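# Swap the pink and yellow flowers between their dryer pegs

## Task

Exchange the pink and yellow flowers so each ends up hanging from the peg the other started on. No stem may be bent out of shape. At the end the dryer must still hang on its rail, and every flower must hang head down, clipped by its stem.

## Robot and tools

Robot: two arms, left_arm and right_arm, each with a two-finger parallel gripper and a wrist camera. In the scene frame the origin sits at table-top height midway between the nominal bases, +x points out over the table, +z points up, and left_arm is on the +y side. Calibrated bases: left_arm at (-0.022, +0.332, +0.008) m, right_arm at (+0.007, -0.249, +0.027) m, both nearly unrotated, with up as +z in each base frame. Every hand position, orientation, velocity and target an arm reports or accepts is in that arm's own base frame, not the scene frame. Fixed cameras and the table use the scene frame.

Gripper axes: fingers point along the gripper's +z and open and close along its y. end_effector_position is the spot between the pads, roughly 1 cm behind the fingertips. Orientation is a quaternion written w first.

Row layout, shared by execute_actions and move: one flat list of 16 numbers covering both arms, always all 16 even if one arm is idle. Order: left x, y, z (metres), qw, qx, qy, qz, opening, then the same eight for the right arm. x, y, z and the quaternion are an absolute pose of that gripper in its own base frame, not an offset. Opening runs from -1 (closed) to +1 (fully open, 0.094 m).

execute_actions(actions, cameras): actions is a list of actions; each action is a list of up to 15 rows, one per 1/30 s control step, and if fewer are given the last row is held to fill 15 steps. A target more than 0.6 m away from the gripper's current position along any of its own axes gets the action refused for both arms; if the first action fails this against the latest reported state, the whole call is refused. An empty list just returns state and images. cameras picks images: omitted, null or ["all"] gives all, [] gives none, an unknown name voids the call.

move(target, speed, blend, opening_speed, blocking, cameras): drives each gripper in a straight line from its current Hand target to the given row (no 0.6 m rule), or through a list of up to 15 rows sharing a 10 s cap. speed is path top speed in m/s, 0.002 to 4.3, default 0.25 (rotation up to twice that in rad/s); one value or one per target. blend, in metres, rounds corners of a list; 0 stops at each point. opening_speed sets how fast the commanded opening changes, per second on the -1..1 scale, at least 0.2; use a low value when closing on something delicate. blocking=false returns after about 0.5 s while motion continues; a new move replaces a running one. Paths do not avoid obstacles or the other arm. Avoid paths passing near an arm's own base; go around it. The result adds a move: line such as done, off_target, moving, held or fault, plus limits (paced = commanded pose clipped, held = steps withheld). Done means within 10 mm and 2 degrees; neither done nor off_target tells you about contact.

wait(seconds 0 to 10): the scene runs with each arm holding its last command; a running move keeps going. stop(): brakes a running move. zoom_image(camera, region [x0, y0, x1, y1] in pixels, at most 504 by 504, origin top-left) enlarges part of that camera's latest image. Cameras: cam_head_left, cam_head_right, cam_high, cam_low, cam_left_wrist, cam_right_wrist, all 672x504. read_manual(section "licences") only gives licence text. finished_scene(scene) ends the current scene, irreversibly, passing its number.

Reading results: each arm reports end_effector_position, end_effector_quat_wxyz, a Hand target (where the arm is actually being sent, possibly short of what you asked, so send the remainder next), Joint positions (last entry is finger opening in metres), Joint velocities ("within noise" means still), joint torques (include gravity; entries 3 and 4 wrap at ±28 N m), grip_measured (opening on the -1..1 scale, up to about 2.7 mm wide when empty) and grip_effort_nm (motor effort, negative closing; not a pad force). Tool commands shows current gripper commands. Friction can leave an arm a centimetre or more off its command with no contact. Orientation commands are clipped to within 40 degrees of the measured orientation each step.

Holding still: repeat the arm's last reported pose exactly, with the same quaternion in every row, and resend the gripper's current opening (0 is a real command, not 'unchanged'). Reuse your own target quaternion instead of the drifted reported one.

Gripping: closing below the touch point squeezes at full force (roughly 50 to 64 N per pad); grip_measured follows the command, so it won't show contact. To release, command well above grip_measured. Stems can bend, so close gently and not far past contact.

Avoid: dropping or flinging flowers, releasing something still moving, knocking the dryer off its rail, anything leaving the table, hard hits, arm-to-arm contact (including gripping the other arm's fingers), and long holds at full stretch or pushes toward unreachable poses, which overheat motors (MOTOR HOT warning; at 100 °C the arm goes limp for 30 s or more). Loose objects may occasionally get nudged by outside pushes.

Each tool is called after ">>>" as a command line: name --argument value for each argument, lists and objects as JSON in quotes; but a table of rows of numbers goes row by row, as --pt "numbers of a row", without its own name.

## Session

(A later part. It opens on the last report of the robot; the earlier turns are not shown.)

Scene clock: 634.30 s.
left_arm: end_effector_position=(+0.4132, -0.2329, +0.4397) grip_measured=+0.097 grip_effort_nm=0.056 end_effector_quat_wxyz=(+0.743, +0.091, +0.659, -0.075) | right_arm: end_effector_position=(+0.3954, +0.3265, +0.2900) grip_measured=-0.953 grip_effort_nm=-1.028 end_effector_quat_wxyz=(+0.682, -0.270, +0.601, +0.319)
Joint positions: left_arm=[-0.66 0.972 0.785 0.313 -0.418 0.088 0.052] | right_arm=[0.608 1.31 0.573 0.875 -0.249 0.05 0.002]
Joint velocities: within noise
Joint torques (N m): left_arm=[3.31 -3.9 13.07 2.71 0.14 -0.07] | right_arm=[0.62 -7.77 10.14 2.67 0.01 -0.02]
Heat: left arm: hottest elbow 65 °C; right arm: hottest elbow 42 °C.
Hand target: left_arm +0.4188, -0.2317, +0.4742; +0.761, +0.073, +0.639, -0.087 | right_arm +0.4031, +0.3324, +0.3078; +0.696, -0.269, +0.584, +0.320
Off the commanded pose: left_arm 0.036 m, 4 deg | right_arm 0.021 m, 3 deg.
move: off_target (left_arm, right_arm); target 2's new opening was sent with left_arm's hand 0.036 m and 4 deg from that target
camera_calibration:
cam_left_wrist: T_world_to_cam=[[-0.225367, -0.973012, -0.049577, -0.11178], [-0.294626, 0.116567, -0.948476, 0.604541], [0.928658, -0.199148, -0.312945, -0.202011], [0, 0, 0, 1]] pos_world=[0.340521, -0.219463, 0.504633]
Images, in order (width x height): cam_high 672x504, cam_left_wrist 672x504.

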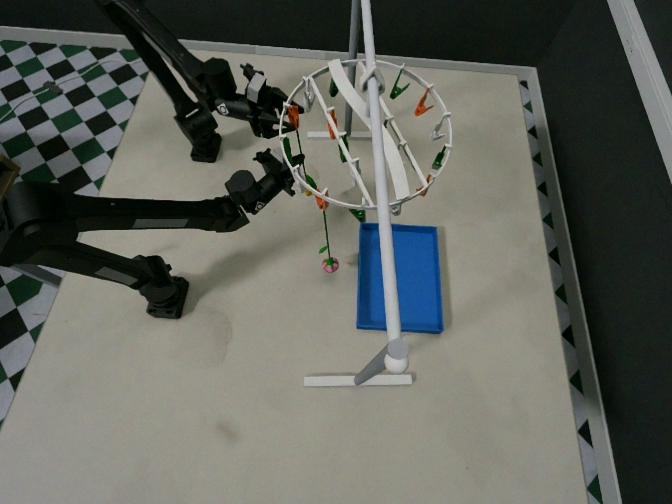

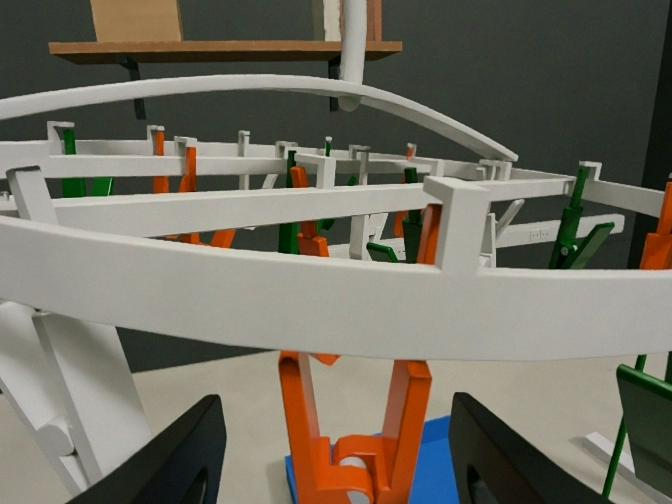

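>>> move --pt "0.375 -0.221 0.47 0.7611 0.0727 0.6388 -0.0867 0.1 0.404 0.333 0.308 0.6959 -0.2686 0.5840 0.3201 -1" --pt "0.32 -0.205 0.46 0.7611 0.0727 0.6388 -0.0867 0.1 0.404 0.333 0.308 0.6959 -0.2686 0.5840 0.3201 -1" --speed 0.1 --cameras '["cam_left_wrist","cam_high","cam_head_left","cam_head_right"]'

>>> zoom_image --camera "cam_head_right" --region '[185, 45, 265, 205]'

>>> zoom_image --camera "cam_left_wrist" --region '[200, 150, 500, 450]'

Scene clock: 638.40 s.
left_arm: end_effector_position=(+0.3234, -0.2037, +0.4594) grip_measured=+0.098 grip_effort_nm=0.046 end_effector_quat_wxyz=(+0.762, +0.067, +0.639, -0.088) | right_arm: end_effector_position=(+0.3955, +0.3266, +0.2918) grip_measured=-0.953 grip_effort_nm=-1.033 end_effector_quat_wxyz=(+0.684, -0.269, +0.598, +0.320)
Joint positions: left_arm=[-0.81 0.699 0.667 0.244 -0.58 0.105 0.052] | right_arm=[0.608 1.311 0.574 0.882 -0.249 0.05 0.002]
Joint velocities: within noise
Joint torques (N m): left_arm=[1.85 -2.26 9.01 1.4 0.01 0.14] | right_arm=[0.73 -7.41 10.15 2.4 0.02 -0.02]
Heat: left arm: hottest elbow 66 °C; right arm: hottest elbow 42 °C.
Hand target: left_arm +0.3200, -0.2049, +0.4600; +0.761, +0.073, +0.639, -0.087 | right_arm +0.4033, +0.3325, +0.3081; +0.696, -0.269, +0.584, +0.320
Off the commanded pose: left_arm 0.004 m, 1 deg | right_arm 0.019 m, 2 deg.
move: off_target (right_arm)
camera_calibration:
cam_left_wrist: T_world_to_cam=[[-0.212385, -0.977186, -0.000853305, -0.130114], [-0.249223, 0.0550113, -0.966882, 0.574648], [0.944871, -0.205138, -0.255221, -0.139659], [0, 0, 0, 1]] pos_world=[0.247542, -0.187407, 0.519863]
Images, in order (width x height): cam_head_left 672x504, cam_head_right 672x504, cam_high 672x504, cam_left_wrist 672x504.

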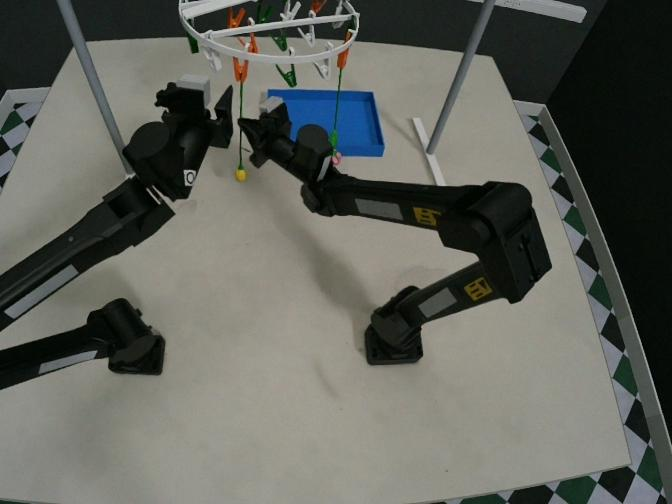

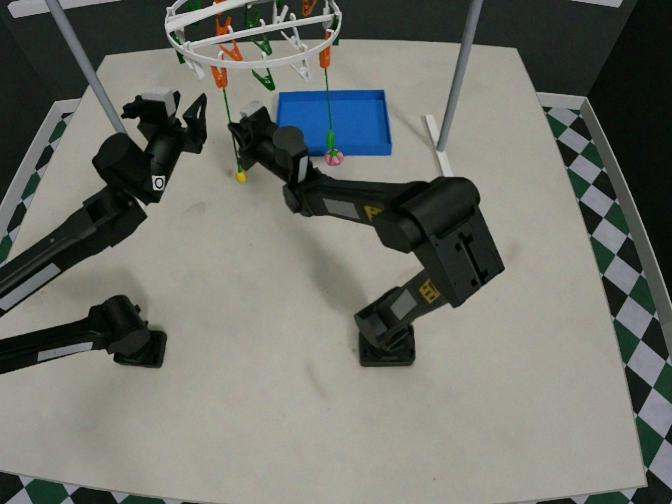

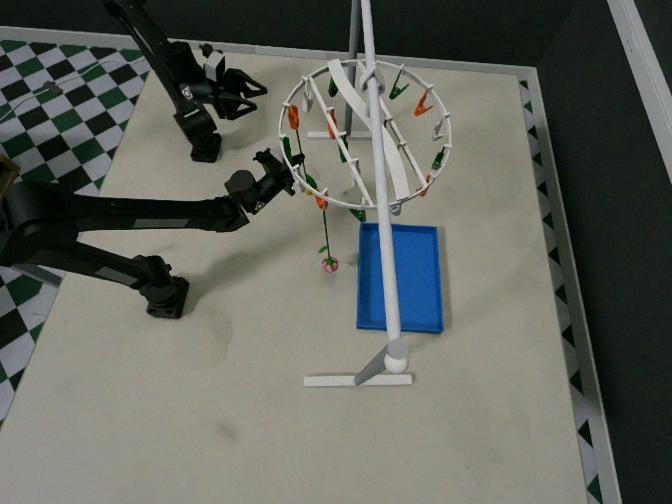

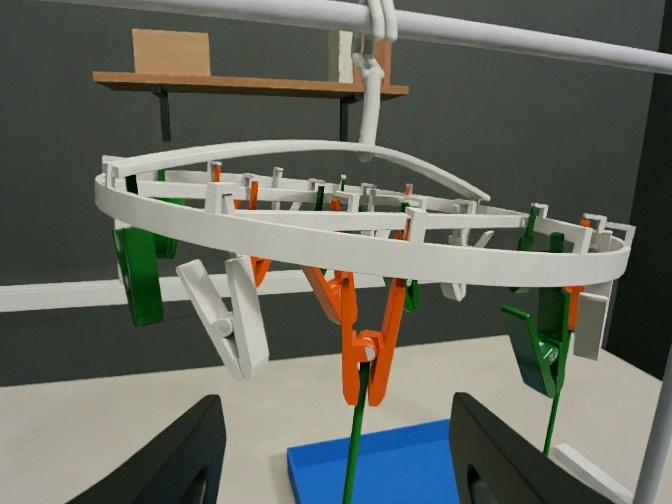

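Scaled by 3.150 from the camera's 672x504 image, which has a finer 960x720 frame.

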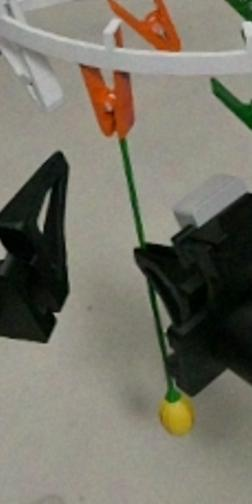

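Scaled by 1.680 from the camera's 672x504 image, which has a finer 960x720 frame.

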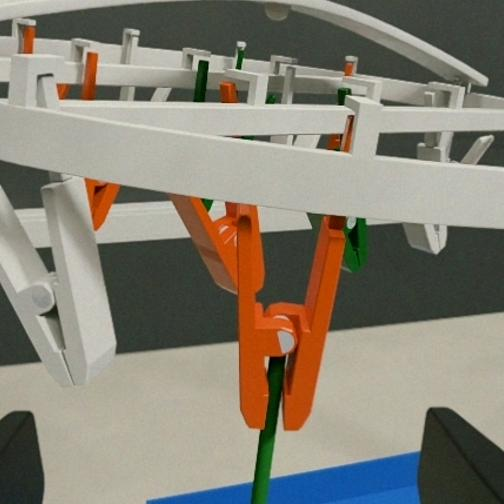

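>>> move --pt "0.32 -0.205 0.46 0.7611 0.0727 0.6388 -0.0867 0.1 0.403 0.3325 0.306 0.6959 -0.2686 0.5840 0.3201 0.0" --pt "0.34 0.255 0.306 0.6959 -0.2686 0.5840 0.3201 0 0 0 0 0 0 0 0 0" --speed 0.03 --opening_speed 0.6 --cameras '[]'

target 2 of 2 gives right_arm/qw, right_arm/qx, right_arm/qy, right_arm/qz that name no orientation (all zero or nearly, or too large to normalise), so nothing of the call was run. Give a quaternion of ordinary size, such as one of length 1.
Scene clock: 641.13 s.
left_arm: end_effector_position=(+0.3234, -0.2038, +0.4593) grip_measured=+0.098 grip_effort_nm=0.046 end_effector_quat_wxyz=(+0.761, +0.067, +0.639, -0.088) | right_arm: end_effector_position=(+0.3955, +0.3266, +0.2918) grip_measured=-0.953 grip_effort_nm=-1.033 end_effector_quat_wxyz=(+0.684, -0.269, +0.598, +0.320)
Joint positions: left_arm=[-0.81 0.699 0.667 0.244 -0.581 0.106 0.052] | right_arm=[0.608 1.311 0.574 0.882 -0.249 0.05 0.002]
Joint velocities: within noise
Joint torques (N m): left_arm=[1.9 -2.2 9.05 1.5 0.01 0.17] | right_arm=[0.56 -7.77 10.13 2.37 0.03 -0.02]
Heat: left arm: hottest elbow 66 °C; right arm: hottest elbow 43 °C.
Hand target: left_arm +0.3200, -0.2050, +0.4600; +0.761, +0.073, +0.639, -0.087 | right_arm +0.4033, +0.3325, +0.3081; +0.696, -0.269, +0.584, +0.320
Tool commands: left_gripper/opening=+0.1 right_gripper/opening=-1.0
Off the commanded pose: left_arm 0.004 m, 1 deg | right_arm 0.019 m, 2 deg.

>>> move --pt "0.32 -0.205 0.46 0.7611 0.0727 0.6388 -0.0867 0.1 0.4035 0.3325 0.307 0.6959 -0.2686 0.5840 0.3201 0.0" --speed 0.03 --opening_speed 0.5 --cameras '["cam_right_wrist","cam_head_right"]'

Scene clock: 644.53 s.
left_arm: end_effector_position=(+0.3234, -0.2038, +0.4593) grip_measured=+0.098 grip_effort_nm=0.051 end_effector_quat_wxyz=(+0.761, +0.067, +0.639, -0.088) | right_arm: end_effector_position=(+0.3955, +0.3266, +0.2918) grip_measured=-0.002 grip_effort_nm=0.076 end_effector_quat_wxyz=(+0.684, -0.269, +0.598, +0.320)
Joint positions: left_arm=[-0.81 0.699 0.667 0.244 -0.581 0.106 0.052] | right_arm=[0.608 1.311 0.574 0.882 -0.249 0.05 0.047]
Joint velocities: within noise
Joint torques (N m): left_arm=[1.9 -2.14 9.03 1.5 0.02 0.17] | right_arm=[0.56 -7.53 9.91 2.47 0 -0.02]
Heat: left arm: hottest elbow 65 °C; right arm: hottest elbow 43 °C.
Hand target: left_arm +0.3200, -0.2050, +0.4600; +0.761, +0.073, +0.639, -0.087 | right_arm +0.4028, +0.3321, +0.3071; +0.696, -0.269, +0.584, +0.320
Off the commanded pose: left_arm 0.004 m, 1 deg | right_arm 0.018 m, 2 deg.
move: off_target (right_arm)
camera_calibration:
cam_right_wrist: T_world_to_cam=[[0.762031, -0.647528, -0.00411837, -0.0897707], [-0.186822, -0.21376, -0.958856, 0.464759], [0.620005, 0.731447, -0.283864, -0.314371], [0, 0, 0, 1]] pos_world=[0.350147, 0.271164, 0.356029]
Images, in order (width x height): cam_head_right 672x504, cam_right_wrist 672x504.

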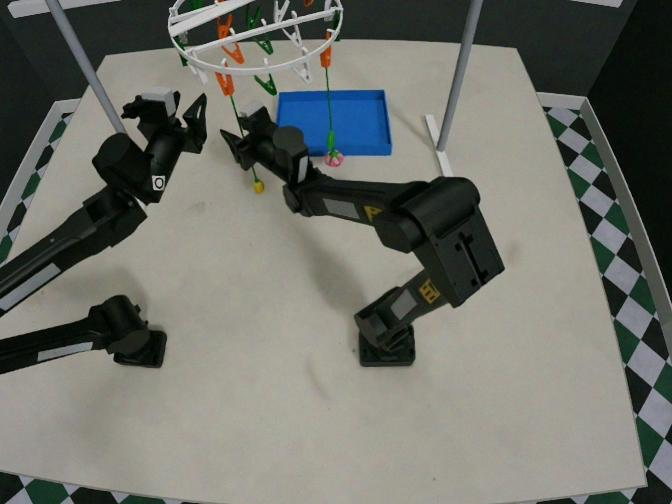

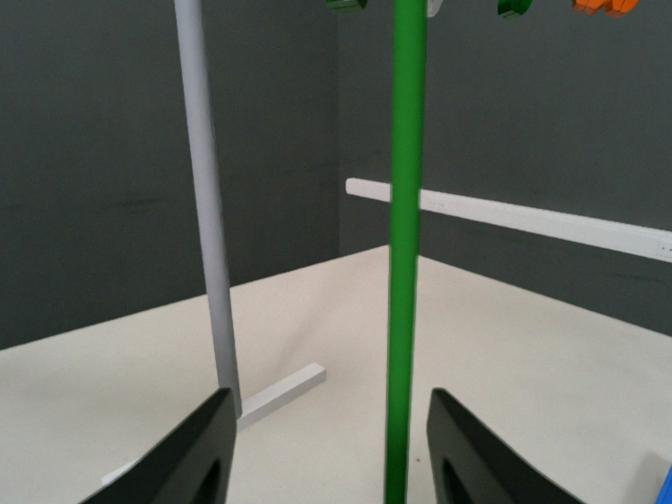

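>>> move --pt "0.32 -0.205 0.46 0.7611 0.0727 0.6388 -0.0867 0.1 0.4035 0.3325 0.307 0.6959 -0.2686 0.5840 0.3201 0.4" --pt "0.345 0.258 0.31 0.6959 -0.2686 0.5840 0.3201 0.4 0.345 0.258 0.31 0.6959 -0.2686 0.5840 0.3201 0.4" --speed 0.06 --opening_speed 0.5 --cameras '[]'

Scene clock: 656.93 s.
left_arm: end_effector_position=(+0.3402, +0.2385, +0.2955) grip_measured=+0.098 grip_effort_nm=0.046 end_effector_quat_wxyz=(+0.687, -0.255, +0.606, +0.308) | right_arm: end_effector_position=(+0.3469, +0.2650, +0.3162) grip_measured=+0.399 grip_effort_nm=0.076 end_effector_quat_wxyz=(+0.702, -0.274, +0.575, +0.319)
Joint positions: left_arm=[0.473 0.975 0.361 0.758 -0.342 0.071 0.052] | right_arm=[0.52 1.048 0.424 0.824 -0.345 0.05 0.066]
Joint velocities: within noise
Joint torques (N m): left_arm=[3.31 -2.49 9.96 2.88 -0.03 -0.04] | right_arm=[-0.26 -4.95 6.93 1.57 -0.04 0.16]
Heat: left arm: hottest elbow 63 °C; right arm: hottest elbow 42 °C.
Hand target: left_arm +0.3436, +0.2453, +0.3138; +0.700, -0.260, +0.588, +0.310 | right_arm +0.3465, +0.2601, +0.3100; +0.696, -0.269, +0.584, +0.320
Tool commands: left_gripper/opening=+0.1 right_gripper/opening=+0.4
Off the commanded pose: left_arm 0.025 m, 3 deg | right_arm 0.010 m, 1 deg.
move: off_target (left_arm; path cut at 10 s); path passed 1 of 2 targets; target 2's new opening was not sent
No camera images: "cameras" was empty.

>>> move --pt "0.3436 0.2453 0.3138 0.700 -0.260 0.588 0.310 0.1 0.28 0.18 0.31 0.6959 -0.2686 0.5840 0.3201 0.4" --speed 0.1

>>> zoom_image --camera "cam_low" --region '[200, 60, 400, 280]'

>>> zoom_image --camera "cam_head_right" --region '[150, 0, 370, 200]'

Scene clock: 661.07 s.
left_arm: end_effector_position=(+0.3401, +0.2385, +0.2955) grip_measured=+0.098 grip_effort_nm=0.046 end_effector_quat_wxyz=(+0.687, -0.255, +0.606, +0.308) | right_arm: end_effector_position=(+0.2804, +0.1832, +0.3174) grip_measured=+0.399 grip_effort_nm=0.081 end_effector_quat_wxyz=(+0.702, -0.276, +0.575, +0.316)
Joint positions: left_arm=[0.473 0.975 0.361 0.758 -0.342 0.071 0.052] | right_arm=[0.307 0.607 0.251 0.577 -0.553 0.093 0.066]
Joint velocities: within noise
Joint torques (N m): left_arm=[3.25 -2.78 9.83 2.77 -0.02 -0.03] | right_arm=[-0.09 1.03 7.97 1.57 0.02 0.17]
Heat: left arm: hottest elbow 63 °C; right arm: hottest elbow 42 °C.
Hand target: left_arm +0.3429, +0.2449, +0.3137; +0.700, -0.260, +0.588, +0.310 | right_arm +0.2800, +0.1801, +0.3101; +0.696, -0.269, +0.584, +0.320
Off the commanded pose: left_arm 0.020 m, 3 deg | right_arm 0.008 m, 2 deg.
move: off_target (left_arm)
camera_calibration:
cam_left_wrist: T_world_to_cam=[[0.736928, -0.675037, -0.0355344, -0.0792602], [-0.22428, -0.194576, -0.954902, 0.44355], [0.63768, 0.711664, -0.294786, -0.209036], [0, 0, 0, 1]] pos_world=[0.291186, 0.181564, 0.359109]
cam_right_wrist: T_world_to_cam=[[0.764345, -0.643919, 0.0338329, -0.108151], [-0.128586, -0.20363, -0.970567, 0.422596], [0.631856, 0.737498, -0.238442, -0.149771], [0, 0, 0, 1]] pos_world=[0.231639, 0.126868, 0.378105]

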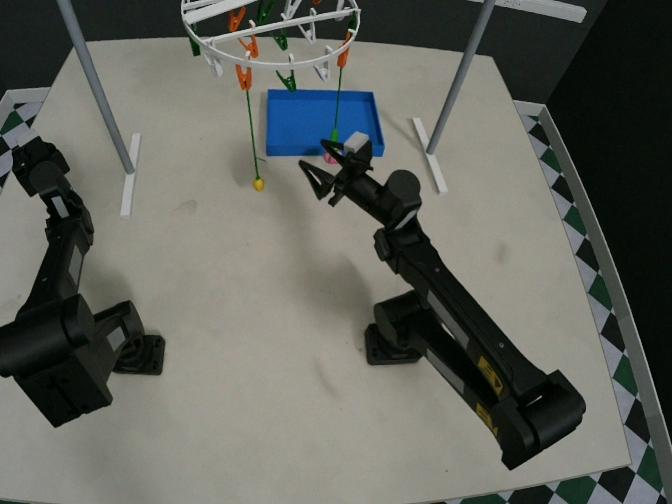

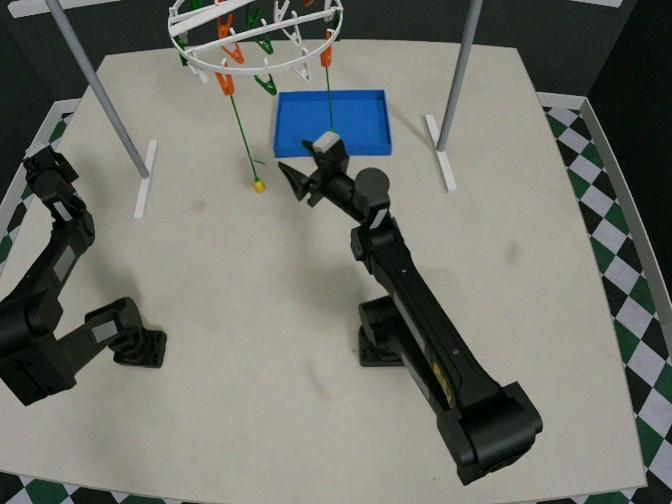

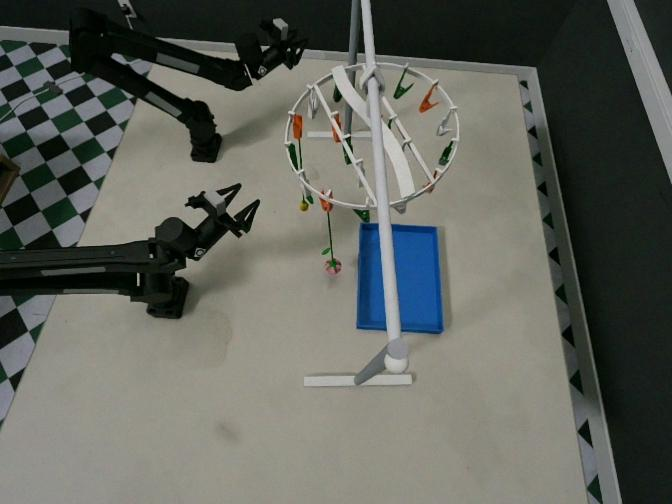

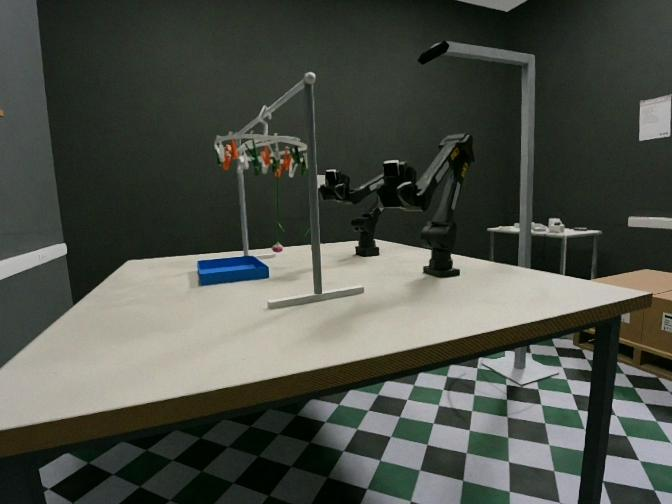

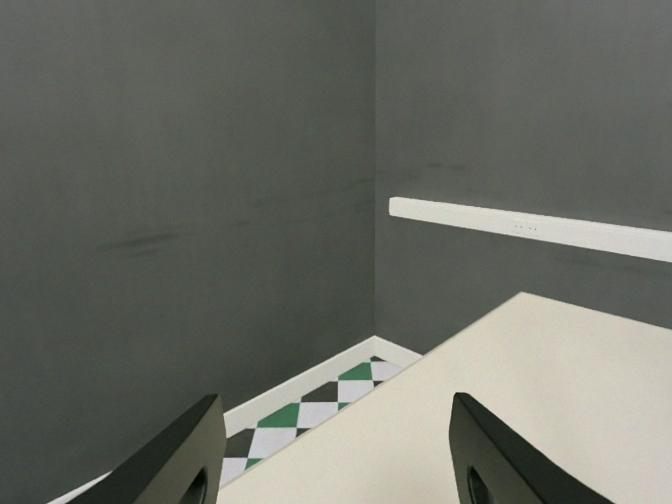

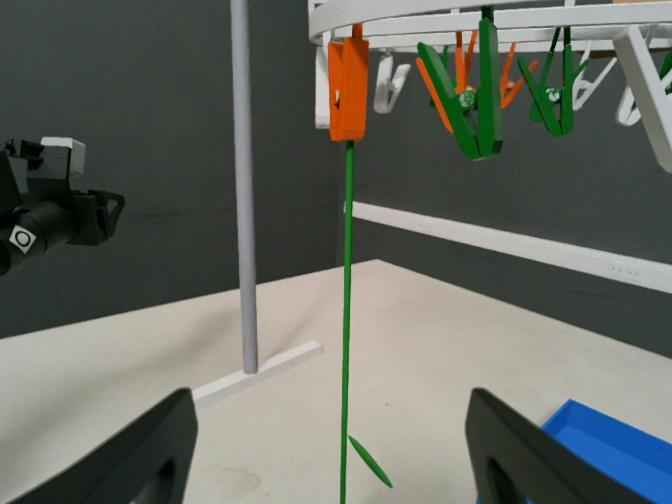

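Scaled by 2.291 from the camera's 672x504 image, which has a finer 960x720 frame.

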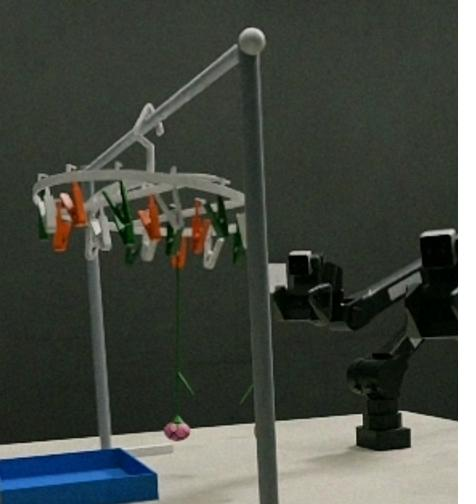

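Scaled by 2.291 from the camera's 672x504 image, which has a finer 960x720 frame.

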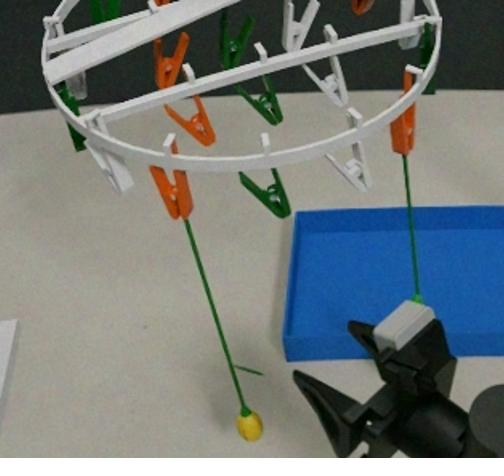

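>>> finished_scene --scene 1

The scene is finished: the task was done.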